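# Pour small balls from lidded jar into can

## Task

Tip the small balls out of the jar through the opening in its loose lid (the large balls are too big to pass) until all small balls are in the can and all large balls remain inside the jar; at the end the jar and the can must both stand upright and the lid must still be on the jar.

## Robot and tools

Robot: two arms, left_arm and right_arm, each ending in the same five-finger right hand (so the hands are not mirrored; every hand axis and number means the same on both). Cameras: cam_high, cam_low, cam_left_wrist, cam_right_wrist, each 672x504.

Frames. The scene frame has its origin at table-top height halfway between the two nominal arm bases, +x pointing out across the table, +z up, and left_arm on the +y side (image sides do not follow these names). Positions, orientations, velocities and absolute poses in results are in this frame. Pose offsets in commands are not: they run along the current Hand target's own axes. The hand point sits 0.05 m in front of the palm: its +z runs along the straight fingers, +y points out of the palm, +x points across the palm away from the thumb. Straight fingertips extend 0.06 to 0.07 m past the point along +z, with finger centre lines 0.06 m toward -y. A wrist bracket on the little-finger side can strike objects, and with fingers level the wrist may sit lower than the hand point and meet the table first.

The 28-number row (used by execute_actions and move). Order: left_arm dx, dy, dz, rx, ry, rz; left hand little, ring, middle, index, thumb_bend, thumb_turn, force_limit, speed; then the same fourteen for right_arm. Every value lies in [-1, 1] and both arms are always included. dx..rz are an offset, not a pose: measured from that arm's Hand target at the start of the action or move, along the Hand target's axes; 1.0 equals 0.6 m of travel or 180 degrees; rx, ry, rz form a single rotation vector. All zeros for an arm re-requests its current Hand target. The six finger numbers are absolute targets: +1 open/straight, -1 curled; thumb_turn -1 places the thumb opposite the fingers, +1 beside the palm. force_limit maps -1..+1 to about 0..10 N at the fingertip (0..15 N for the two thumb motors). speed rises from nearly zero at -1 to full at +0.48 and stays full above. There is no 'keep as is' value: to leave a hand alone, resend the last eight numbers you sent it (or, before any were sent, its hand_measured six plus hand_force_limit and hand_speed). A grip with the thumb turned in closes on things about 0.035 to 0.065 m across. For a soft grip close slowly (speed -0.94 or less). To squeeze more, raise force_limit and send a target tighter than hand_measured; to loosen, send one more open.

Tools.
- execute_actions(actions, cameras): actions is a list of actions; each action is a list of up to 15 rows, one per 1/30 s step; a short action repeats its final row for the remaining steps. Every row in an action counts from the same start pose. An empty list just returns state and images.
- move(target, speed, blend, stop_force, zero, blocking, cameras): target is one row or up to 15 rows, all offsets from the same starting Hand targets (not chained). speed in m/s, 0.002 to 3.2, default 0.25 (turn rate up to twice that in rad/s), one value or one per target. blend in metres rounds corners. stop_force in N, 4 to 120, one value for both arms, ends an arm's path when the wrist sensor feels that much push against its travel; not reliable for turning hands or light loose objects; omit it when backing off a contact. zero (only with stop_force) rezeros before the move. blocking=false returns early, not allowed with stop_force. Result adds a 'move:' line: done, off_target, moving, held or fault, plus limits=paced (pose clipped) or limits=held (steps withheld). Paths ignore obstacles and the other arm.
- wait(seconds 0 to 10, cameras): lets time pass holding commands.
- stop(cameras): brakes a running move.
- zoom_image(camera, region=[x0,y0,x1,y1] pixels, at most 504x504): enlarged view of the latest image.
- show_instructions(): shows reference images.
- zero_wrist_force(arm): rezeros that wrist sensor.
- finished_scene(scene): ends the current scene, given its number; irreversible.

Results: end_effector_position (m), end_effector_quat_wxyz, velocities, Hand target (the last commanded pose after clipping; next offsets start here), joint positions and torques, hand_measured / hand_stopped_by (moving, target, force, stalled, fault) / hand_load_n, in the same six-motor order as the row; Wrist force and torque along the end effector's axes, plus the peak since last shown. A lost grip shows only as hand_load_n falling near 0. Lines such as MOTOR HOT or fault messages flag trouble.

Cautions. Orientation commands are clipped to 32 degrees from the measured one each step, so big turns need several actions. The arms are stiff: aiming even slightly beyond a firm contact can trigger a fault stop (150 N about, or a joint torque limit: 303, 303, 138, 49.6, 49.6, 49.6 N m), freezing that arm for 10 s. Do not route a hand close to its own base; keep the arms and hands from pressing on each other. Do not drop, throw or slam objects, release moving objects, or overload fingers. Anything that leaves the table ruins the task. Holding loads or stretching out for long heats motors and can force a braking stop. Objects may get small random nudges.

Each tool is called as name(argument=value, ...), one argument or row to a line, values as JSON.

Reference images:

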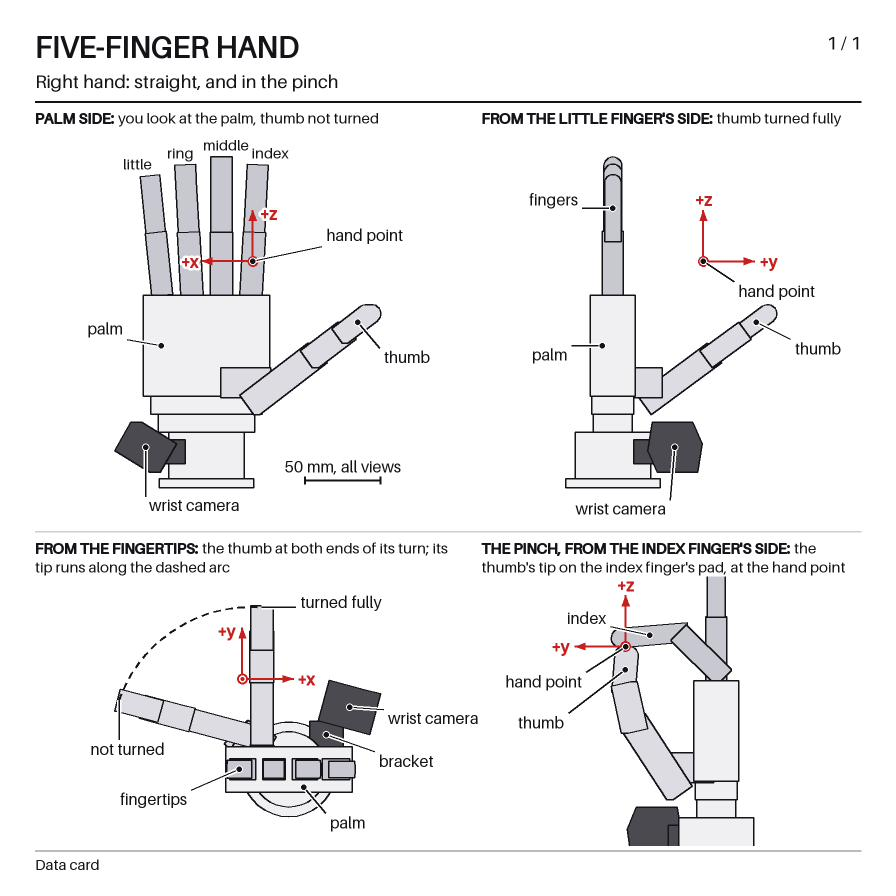

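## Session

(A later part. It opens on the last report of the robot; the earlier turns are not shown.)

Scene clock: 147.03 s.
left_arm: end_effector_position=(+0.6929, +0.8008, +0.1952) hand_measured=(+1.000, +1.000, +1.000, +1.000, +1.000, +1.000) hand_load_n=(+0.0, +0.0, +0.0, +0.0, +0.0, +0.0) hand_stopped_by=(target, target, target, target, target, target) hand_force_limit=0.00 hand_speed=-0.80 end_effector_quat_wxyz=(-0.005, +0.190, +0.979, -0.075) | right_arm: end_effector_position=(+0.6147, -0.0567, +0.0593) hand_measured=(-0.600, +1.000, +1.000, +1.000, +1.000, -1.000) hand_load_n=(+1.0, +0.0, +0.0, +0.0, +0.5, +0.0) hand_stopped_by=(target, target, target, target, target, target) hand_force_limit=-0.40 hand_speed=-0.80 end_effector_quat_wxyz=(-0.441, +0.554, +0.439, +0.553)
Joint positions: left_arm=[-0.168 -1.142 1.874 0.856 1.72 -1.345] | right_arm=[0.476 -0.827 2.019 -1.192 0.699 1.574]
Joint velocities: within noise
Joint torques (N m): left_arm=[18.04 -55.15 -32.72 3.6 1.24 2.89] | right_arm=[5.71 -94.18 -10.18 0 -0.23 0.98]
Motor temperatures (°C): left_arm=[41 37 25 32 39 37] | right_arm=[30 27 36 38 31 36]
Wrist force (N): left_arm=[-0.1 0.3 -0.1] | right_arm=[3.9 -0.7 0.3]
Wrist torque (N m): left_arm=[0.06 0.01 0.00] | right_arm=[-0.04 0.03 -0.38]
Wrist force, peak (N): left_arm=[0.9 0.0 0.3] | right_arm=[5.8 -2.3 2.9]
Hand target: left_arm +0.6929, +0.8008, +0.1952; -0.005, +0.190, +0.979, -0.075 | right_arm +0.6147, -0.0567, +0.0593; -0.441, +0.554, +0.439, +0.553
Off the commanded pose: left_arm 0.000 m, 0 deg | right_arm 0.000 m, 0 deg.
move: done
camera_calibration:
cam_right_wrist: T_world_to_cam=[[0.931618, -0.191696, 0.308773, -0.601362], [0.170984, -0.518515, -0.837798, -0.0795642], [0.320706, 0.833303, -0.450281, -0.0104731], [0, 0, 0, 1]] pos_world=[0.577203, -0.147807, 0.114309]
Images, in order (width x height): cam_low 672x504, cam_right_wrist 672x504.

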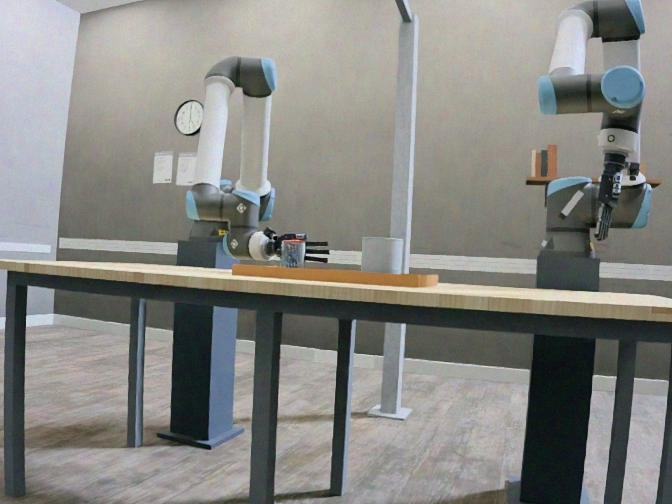

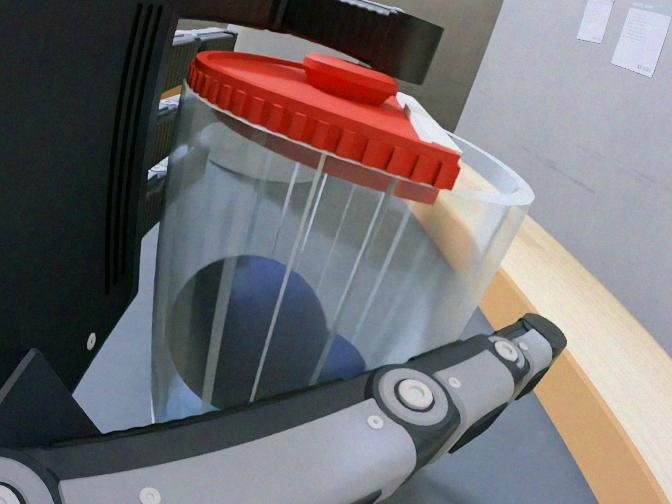

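move(
  target=[
    [0,0,0,0,0,0,1,1,1,1,1,1,0,-0.8,0.004,0,0,0,0,0,-0.6,1,1,1,1,-1,-0.4,-0.8],
  ],
  speed=0.02,
  cameras=[],
)

move(
  target=[
    [0,0,0,0,0,0,1,1,1,1,1,1,0,-0.8,0,0,0,0,0,0,1,1,1,1,1,-1,-0.4,-0.5],
    [0,0,0,0,0,0,1,1,1,1,1,1,0,-0.8,0,0,-0.03,0,0,0,1,1,1,1,1,-1,-0.4,-0.5],
    [0,0,0,0,0,0,1,1,1,1,1,1,0,-0.8,0,0,-0.25,0,0,0,1,1,1,1,1,-1,-0.4,-0.5],
    [0,0,0,0,0,0,1,1,1,1,1,1,0,-0.8,0.25,0,-0.25,0,0,0,1,1,1,1,1,-1,-0.4,-0.5],
  ],
  speed=[0.05,0.05,0.15,0.2],
)

zoom_image(
  camera="cam_right_wrist",
  region=[180, 100, 400, 420],
)

zoom_image(
  camera="cam_high",
  region=[240, 150, 430, 255],
)

zoom_image(
  camera="cam_low",
  region=[220, 200, 340, 300],
)

Scene clock: 148.17 s.
left_arm: end_effector_position=(+0.6929, +0.8008, +0.1952) hand_measured=(+1.000, +1.000, +1.000, +1.000, +1.000, +1.000) hand_load_n=(+0.0, -0.5, +0.0, +0.5, +0.0, +0.0) hand_stopped_by=(target, target, target, target, target, target) hand_force_limit=0.00 hand_speed=-0.80 end_effector_quat_wxyz=(-0.005, +0.190, +0.979, -0.075) | right_arm: end_effector_position=(+0.6147, -0.0567, +0.0616) hand_measured=(-0.600, +1.000, +1.000, +1.000, +1.000, -1.000) hand_load_n=(+0.0, +0.0, +0.0, +0.0, +0.0, +0.5) hand_stopped_by=(target, target, target, target, target, target) hand_force_limit=-0.40 hand_speed=-0.80 end_effector_quat_wxyz=(-0.441, +0.554, +0.439, +0.553)
Joint positions: left_arm=[-0.168 -1.142 1.874 0.856 1.72 -1.345] | right_arm=[0.476 -0.831 2.02 -1.189 0.699 1.574]
Joint velocities: within noise
Joint torques (N m): left_arm=[14.61 -58.27 -31.28 3.76 1.46 2.36] | right_arm=[5.25 -98.03 -11.82 2.46 -0.13 1.95]
Motor temperatures (°C): left_arm=[41 37 25 32 39 37] | right_arm=[30 27 36 38 31 36]
Wrist force (N): left_arm=[-0.2 -0.1 -0.4] | right_arm=[-0.9 -0.9 1.2]
Wrist torque (N m): left_arm=[0.01 0.03 -0.01] | right_arm=[-0.08 0.14 -0.39]
Wrist force, peak (N): left_arm=[0.6 0.2 0.4] | right_arm=[4.5 -0.7 0.1]
Hand target: left_arm +0.6929, +0.8008, +0.1952; -0.005, +0.190, +0.979, -0.075 | right_arm +0.6147, -0.0567, +0.0617; -0.441, +0.554, +0.439, +0.553
Off the commanded pose: left_arm 0.000 m, 0 deg | right_arm 0.000 m, 0 deg.
move: done
No camera images: "cameras" was empty.

Scene clock: 152.50 s.
left_arm: end_effector_position=(+0.6929, +0.8008, +0.1952) hand_measured=(+1.000, +1.000, +1.000, +1.000, +1.000, +1.000) hand_load_n=(+0.0, +0.0, +0.0, +0.0, +0.0, +0.0) hand_stopped_by=(target, target, target, target, target, target) hand_force_limit=0.00 hand_speed=-0.80 end_effector_quat_wxyz=(-0.005, +0.190, +0.979, -0.075) | right_arm: end_effector_position=(+0.5815, -0.2030, +0.2116) hand_measured=(+1.000, +1.000, +1.000, +1.000, +1.000, -1.000) hand_load_n=(+0.0, +0.0, +0.0, +0.0, +0.0, +0.5) hand_stopped_by=(target, target, target, target, target, target) hand_force_limit=-0.40 hand_speed=-0.50 end_effector_quat_wxyz=(-0.441, +0.554, +0.439, +0.553)
Joint positions: left_arm=[-0.168 -1.142 1.874 0.856 1.72 -1.345] | right_arm=[0.254 -1.197 2.255 -1.059 0.477 1.575]
Joint velocities: within noise
Joint torques (N m): left_arm=[16.62 -56.4 -33.07 3.56 1.79 2.97] | right_arm=[-13.91 -74.23 -30.03 2.43 -2.02 -3.13]
Motor temperatures (°C): left_arm=[41 36 25 32 39 37] | right_arm=[30 27 36 38 31 36]
Wrist force (N): left_arm=[0.2 -0.4 0.5] | right_arm=[-0.3 0.2 1.9]
Wrist torque (N m): left_arm=[-0.09 -0.06 0.01] | right_arm=[0.02 0.11 -0.30]
Wrist force, peak (N): left_arm=[0.5 0.9 0.2] | right_arm=[-0.9 -0.2 2.3]
Hand target: left_arm +0.6929, +0.8008, +0.1952; -0.005, +0.190, +0.979, -0.075 | right_arm +0.5815, -0.2030, +0.2117; -0.441, +0.554, +0.439, +0.553
Off the commanded pose: left_arm 0.000 m, 0 deg | right_arm 0.000 m, 0 deg.
move: done
camera_calibration:
cam_right_wrist: T_world_to_cam=[[0.931581, -0.191809, 0.308813, -0.645528], [0.170988, -0.518456, -0.837834, -0.0221248], [0.32081, 0.833314, -0.450187, 0.190585], [0, 0, 0, 1]] pos_world=[0.544003, -0.294106, 0.266609]

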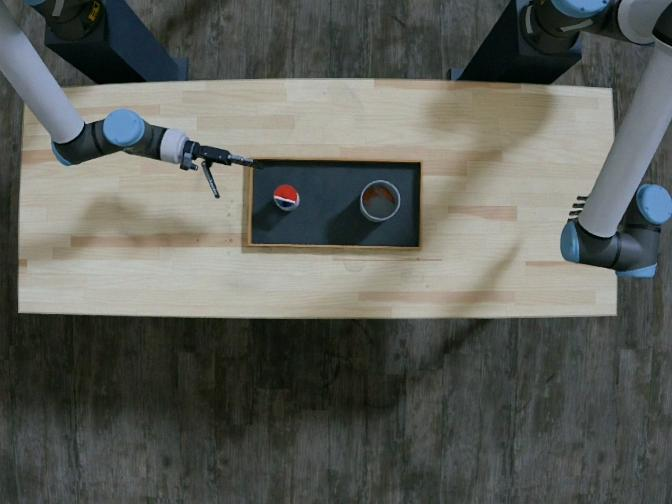

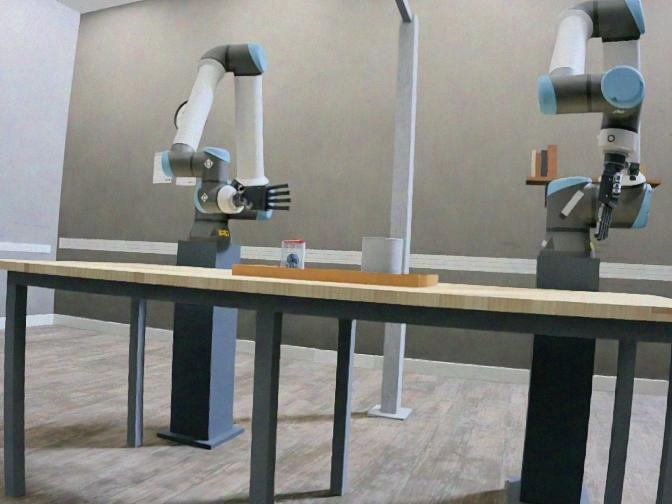

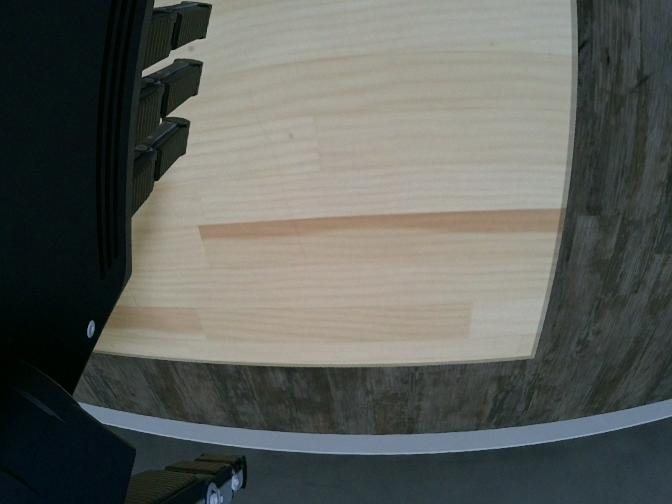

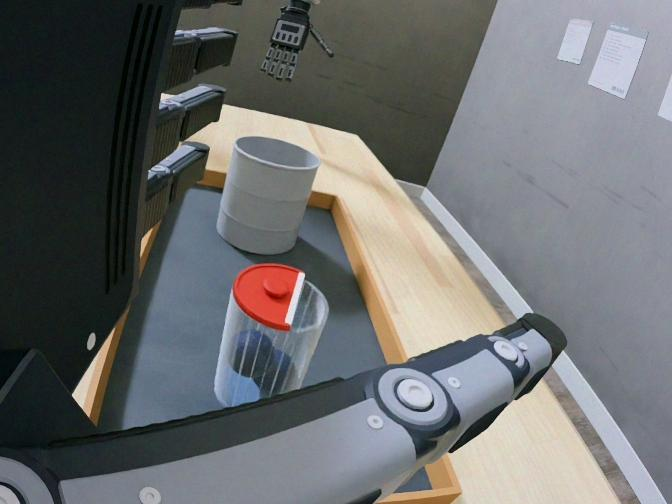

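Scaled by 1.575 from the camera's 672x504 image, which has a finer 960x720 frame.

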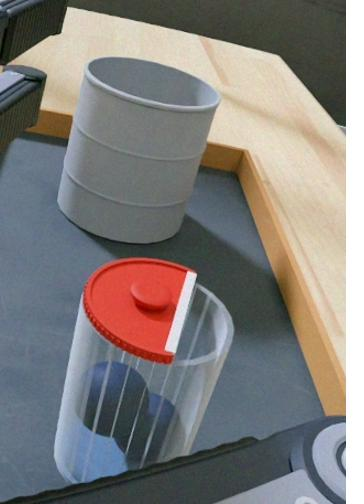

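Scaled by 2.653.

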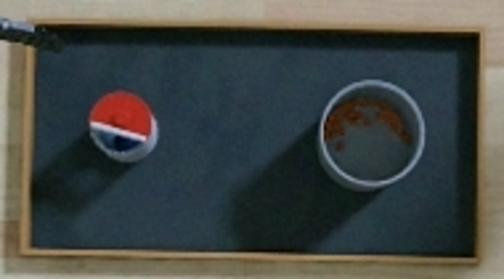

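Scaled by 4.200.

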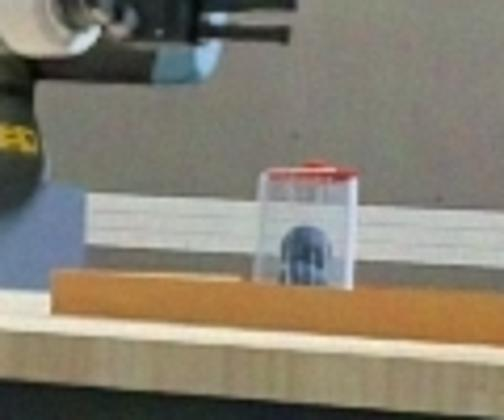

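move(
  target=[0,0,0,0,0,0,1,1,1,1,1,1,0,-0.8,0,0,0,0,0,0,1,1,1,1,1,1,-0.4,0],
  cameras=["cam_right_wrist"],
)

zoom_image(
  camera="cam_right_wrist",
  region=[190, 240, 350, 440],
)

Scene clock: 154.07 s.
left_arm: end_effector_position=(+0.6929, +0.8008, +0.1951) hand_measured=(+1.000, +1.000, +1.000, +1.000, +1.000, +1.000) hand_load_n=(+0.0, +0.0, +0.0, +0.0, +0.0, +0.0) hand_stopped_by=(target, target, target, target, target, target) hand_force_limit=0.00 hand_speed=-0.80 end_effector_quat_wxyz=(-0.005, +0.190, +0.979, -0.075) | right_arm: end_effector_position=(+0.5815, -0.2030, +0.2117) hand_measured=(+1.000, +1.000, +1.000, +1.000, +1.000, +1.000) hand_load_n=(+0.0, +0.0, +0.0, +0.0, +0.0, +0.0) hand_stopped_by=(target, target, target, target, target, target) hand_force_limit=-0.40 hand_speed=0.00 end_effector_quat_wxyz=(-0.441, +0.554, +0.439, +0.553)
Joint positions: left_arm=[-0.168 -1.142 1.874 0.856 1.72 -1.345] | right_arm=[0.254 -1.197 2.255 -1.058 0.477 1.574]
Joint velocities: within noise
Joint torques (N m): left_arm=[16.78 -56.23 -32.17 3.49 1.61 2.73] | right_arm=[-12.61 -73.34 -30.52 1.27 -1.69 -2.71]
Motor temperatures (°C): left_arm=[41 36 25 32 39 37] | right_arm=[30 27 36 38 31 36]
Wrist force (N): left_arm=[0.0 0.0 -0.3] | right_arm=[-0.3 -0.2 1.6]
Wrist torque (N m): left_arm=[0.00 -0.01 0.00] | right_arm=[-0.03 0.11 -0.32]
Wrist force, peak (N): left_arm=[0.2 -0.3 0.7] | right_arm=[-0.8 -0.1 2.0]
Hand target: left_arm +0.6929, +0.8008, +0.1952; -0.005, +0.190, +0.979, -0.075 | right_arm +0.5815, -0.2030, +0.2117; -0.441, +0.554, +0.439, +0.553
Off the commanded pose: left_arm 0.000 m, 0 deg | right_arm 0.000 m, 0 deg.
move: done
camera_calibration:
cam_right_wrist: T_world_to_cam=[[0.931618, -0.191696, 0.308773, -0.645534], [0.170984, -0.518515, -0.837798, -0.0220659], [0.320706, 0.833303, -0.450281, 0.190709], [0, 0, 0, 1]] pos_world=[0.544003, -0.294107, 0.266709]
Images, in order (width x height): cam_right_wrist 672x504.

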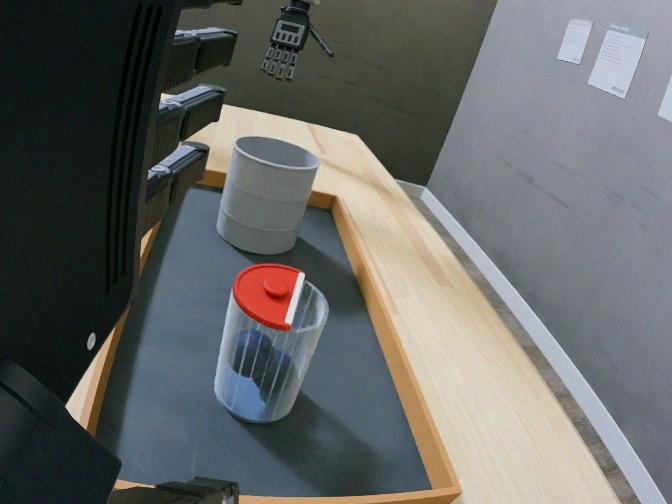

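Scaled by 2.520 from the camera's 672x504 image, which has a finer 960x720 frame.

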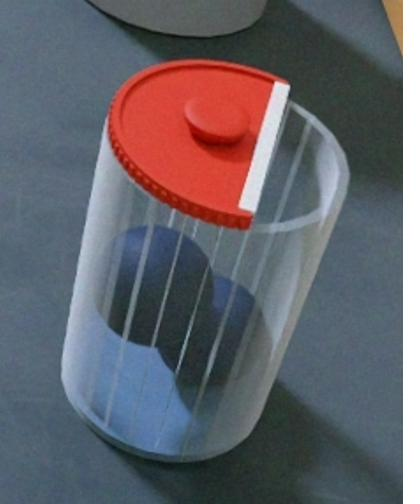

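move(
  target=[0,0,0,0,0,0,1,1,1,1,1,1,0,-0.8,0.05,-0.228,0.214,-0.511,0,0,1,1,1,1,1,1,-0.4,0],
  speed=0.35,
  cameras=["cam_right_wrist","cam_high"],
)

zoom_image(
  camera="cam_right_wrist",
  region=[190, 240, 390, 490],
)

zoom_image(
  camera="cam_high",
  region=[340, 160, 420, 240],
)

Scene clock: 158.07 s.
left_arm: end_effector_position=(+0.6929, +0.8008, +0.1952) hand_measured=(+1.000, +1.000, +1.000, +1.000, +1.000, +1.000) hand_load_n=(+0.0, +0.0, +0.0, +0.0, +0.0, +0.0) hand_stopped_by=(target, target, target, target, target, target) hand_force_limit=0.00 hand_speed=-0.80 end_effector_quat_wxyz=(-0.005, +0.190, +0.979, -0.075) | right_arm: end_effector_position=(+0.4771, -0.0472, +0.2422) hand_measured=(+1.000, +1.000, +1.000, +1.000, +1.000, +1.000) hand_load_n=(+0.0, +0.0, +0.0, +0.0, +0.0, +0.0) hand_stopped_by=(target, target, target, target, target, target) hand_force_limit=-0.40 hand_speed=0.00 end_effector_quat_wxyz=(+0.092, +0.702, -0.092, +0.700)
Joint positions: left_arm=[-0.168 -1.142 1.874 0.856 1.72 -1.345] | right_arm=[1.111 -0.87 1.562 -0.678 2.939 1.584]
Joint velocities: within noise
Joint torques (N m): left_arm=[13.89 -57.89 -32.18 3.8 0.66 3.06] | right_arm=[18.85 -73.41 -41.27 2.59 1.72 2.81]
Motor temperatures (°C): left_arm=[41 36 25 32 39 37] | right_arm=[30 27 36 38 31 36]
Wrist force (N): left_arm=[0.1 -0.1 0.1] | right_arm=[-0.5 -0.4 1.4]
Wrist torque (N m): left_arm=[-0.03 -0.01 0.00] | right_arm=[-0.01 0.12 -0.29]
Wrist force, peak (N): left_arm=[-0.7 0.4 0.3] | right_arm=[-0.5 0.0 2.0]
Hand target: left_arm +0.6929, +0.8008, +0.1952; -0.005, +0.190, +0.979, -0.075 | right_arm +0.4771, -0.0471, +0.2422; +0.092, +0.702, -0.092, +0.700
Off the commanded pose: left_arm 0.000 m, 0 deg | right_arm 0.000 m, 0 deg.
move: done
camera_calibration:
cam_right_wrist: T_world_to_cam=[[-0.22256, -0.923669, 0.311933, -0.0124599], [-0.527137, -0.155142, -0.835498, 0.451775], [0.820118, -0.35038, -0.452372, -0.185562], [0, 0, 0, 1]] pos_world=[0.387557, -0.00643667, 0.297401]
Images, in order (width x height): cam_high 672x504, cam_right_wrist 672x504.

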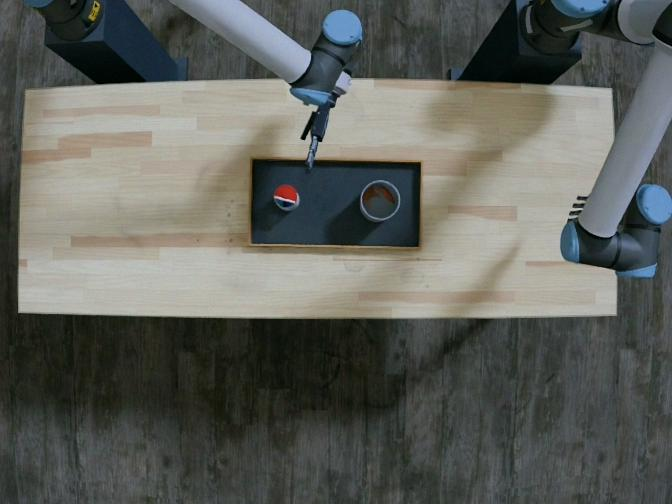

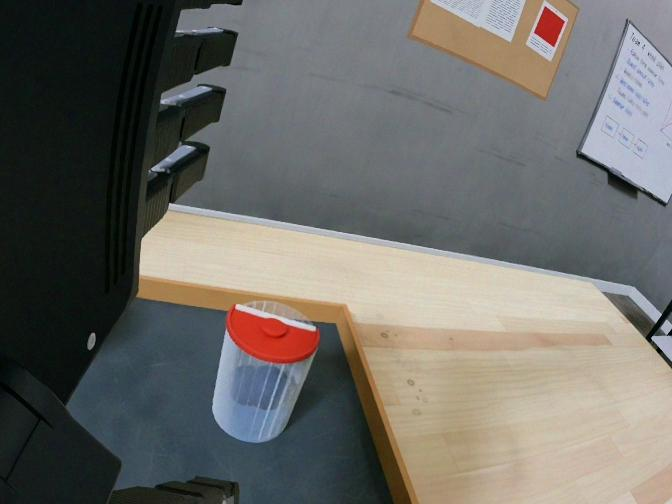

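Scaled by 2.016 from the camera's 672x504 image, which has a finer 960x720 frame.

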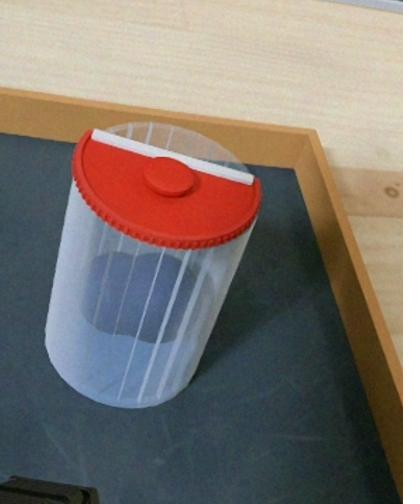

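Scaled by 6.300.

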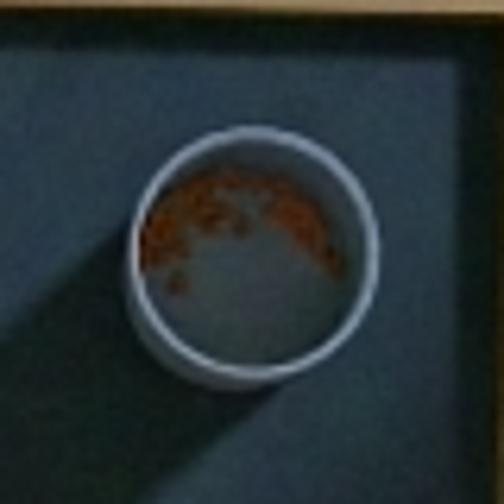

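zoom_image(
  camera="cam_high",
  region=[266, 178, 306, 218],
)

zoom_image(
  camera="cam_high",
  region=[245, 155, 425, 250],
)

Scaled by 12.600.

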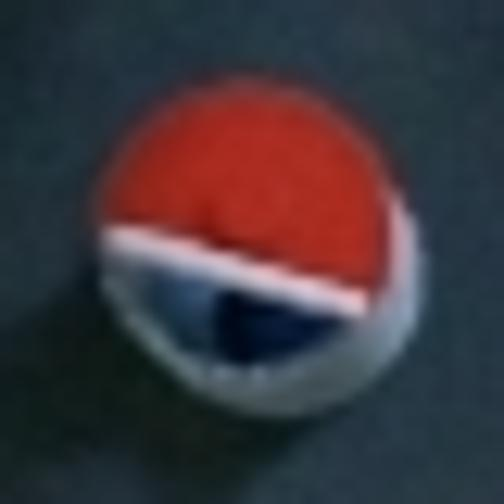

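Scaled by 2.800.

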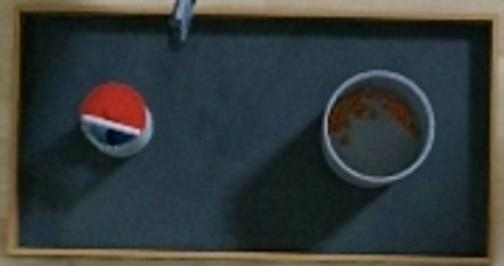

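move(
  target=[-0.231,-0.897,0.0735,0.475,0.243,-0.526,1,1,1,1,1,1,0,-0.8,0,0,0,0,0,0,1,1,1,1,1,1,-0.4,0],
  speed=0.35,
  cameras=["cam_left_wrist","cam_high"],
)

Scene clock: 163.90 s.
left_arm: end_effector_position=(+0.6200, +0.2495, +0.2338) hand_measured=(+1.000, +1.000, +1.000, +1.000, +1.000, +1.000) hand_load_n=(+0.0, +0.0, +0.0, +0.0, +0.0, +0.0) hand_stopped_by=(target, target, target, target, target, target) hand_force_limit=0.00 hand_speed=-0.80 end_effector_quat_wxyz=(+0.455, +0.543, -0.454, +0.541) | right_arm: end_effector_position=(+0.4771, -0.0471, +0.2422) hand_measured=(+1.000, +1.000, +1.000, +1.000, +1.000, +1.000) hand_load_n=(+0.0, +0.0, +0.0, +0.0, +0.0, +0.0) hand_stopped_by=(target, target, target, target, target, target) hand_force_limit=-0.40 hand_speed=0.00 end_effector_quat_wxyz=(+0.092, +0.702, -0.092, +0.700)
Joint positions: left_arm=[-0.633 -1.169 2.133 -0.964 2.342 -4.715] | right_arm=[1.111 -0.869 1.561 -0.675 2.939 1.587]
Joint velocities: within noise
Joint torques (N m): left_arm=[-18.28 -48.29 -19.97 -3.67 -1.62 -3.41] | right_arm=[-13.64 -72.85 -41.81 2.52 1.31 2.34]
Motor temperatures (°C): left_arm=[41 36 25 32 39 37] | right_arm=[30 27 36 38 31 36]
Wrist force (N): left_arm=[1.0 -0.1 1.1] | right_arm=[-0.8 -0.1 1.1]
Wrist torque (N m): left_arm=[-0.26 -0.23 0.02] | right_arm=[0.07 0.17 -0.30]
Wrist force, peak (N): left_arm=[1.6 0.3 2.2] | right_arm=[-0.6 -0.3 1.8]
Hand target: left_arm +0.6200, +0.2495, +0.2338; +0.455, +0.543, -0.454, +0.541 | right_arm +0.4771, -0.0471, +0.2422; +0.092, +0.702, -0.092, +0.700
Off the commanded pose: left_arm 0.000 m, 0 deg | right_arm 0.000 m, 0 deg.
move: done
camera_calibration:
cam_left_wrist: T_world_to_cam=[[-0.955894, -0.119598, 0.26826, 0.55705], [-0.2912, 0.505126, -0.812435, 0.239963], [-0.0383396, -0.854719, -0.517673, 0.47287], [0, 0, 0, 1]] pos_world=[0.620488, 0.349582, 0.290312]
Images, in order (width x height): cam_high 672x504, cam_left_wrist 672x504.

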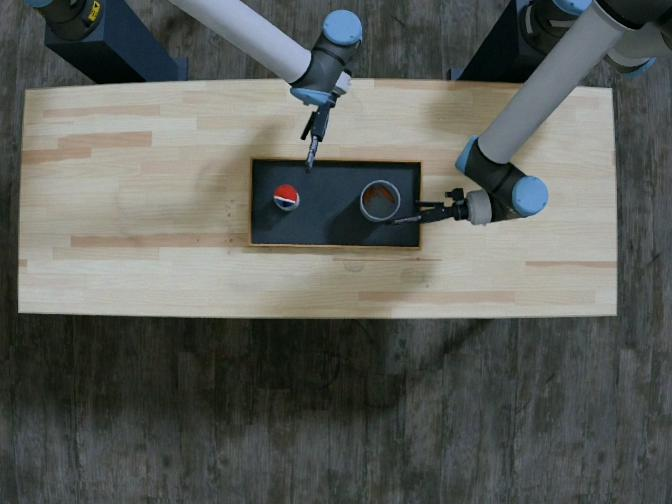

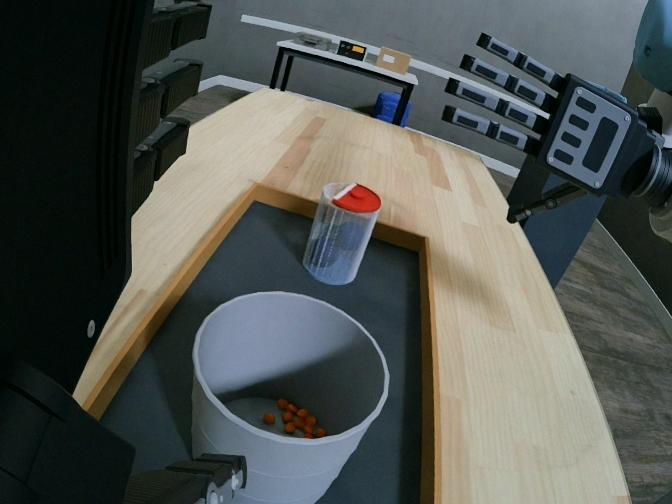

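zoom_image(
  camera="cam_left_wrist",
  region=[280, 170, 400, 300],
)

Scaled by 3.877 from the camera's 672x504 image, which has a finer 960x720 frame.

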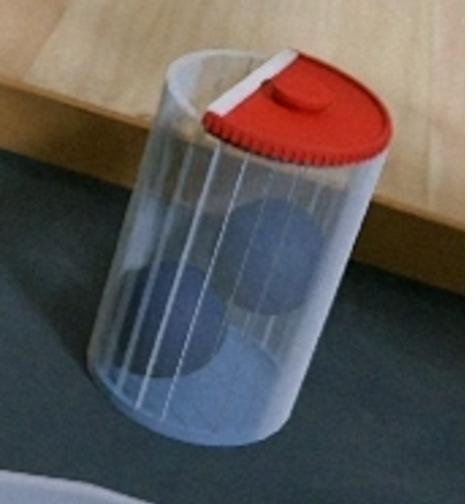

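finished_scene(
  scene=1,
)

The scene is finished: the task was done.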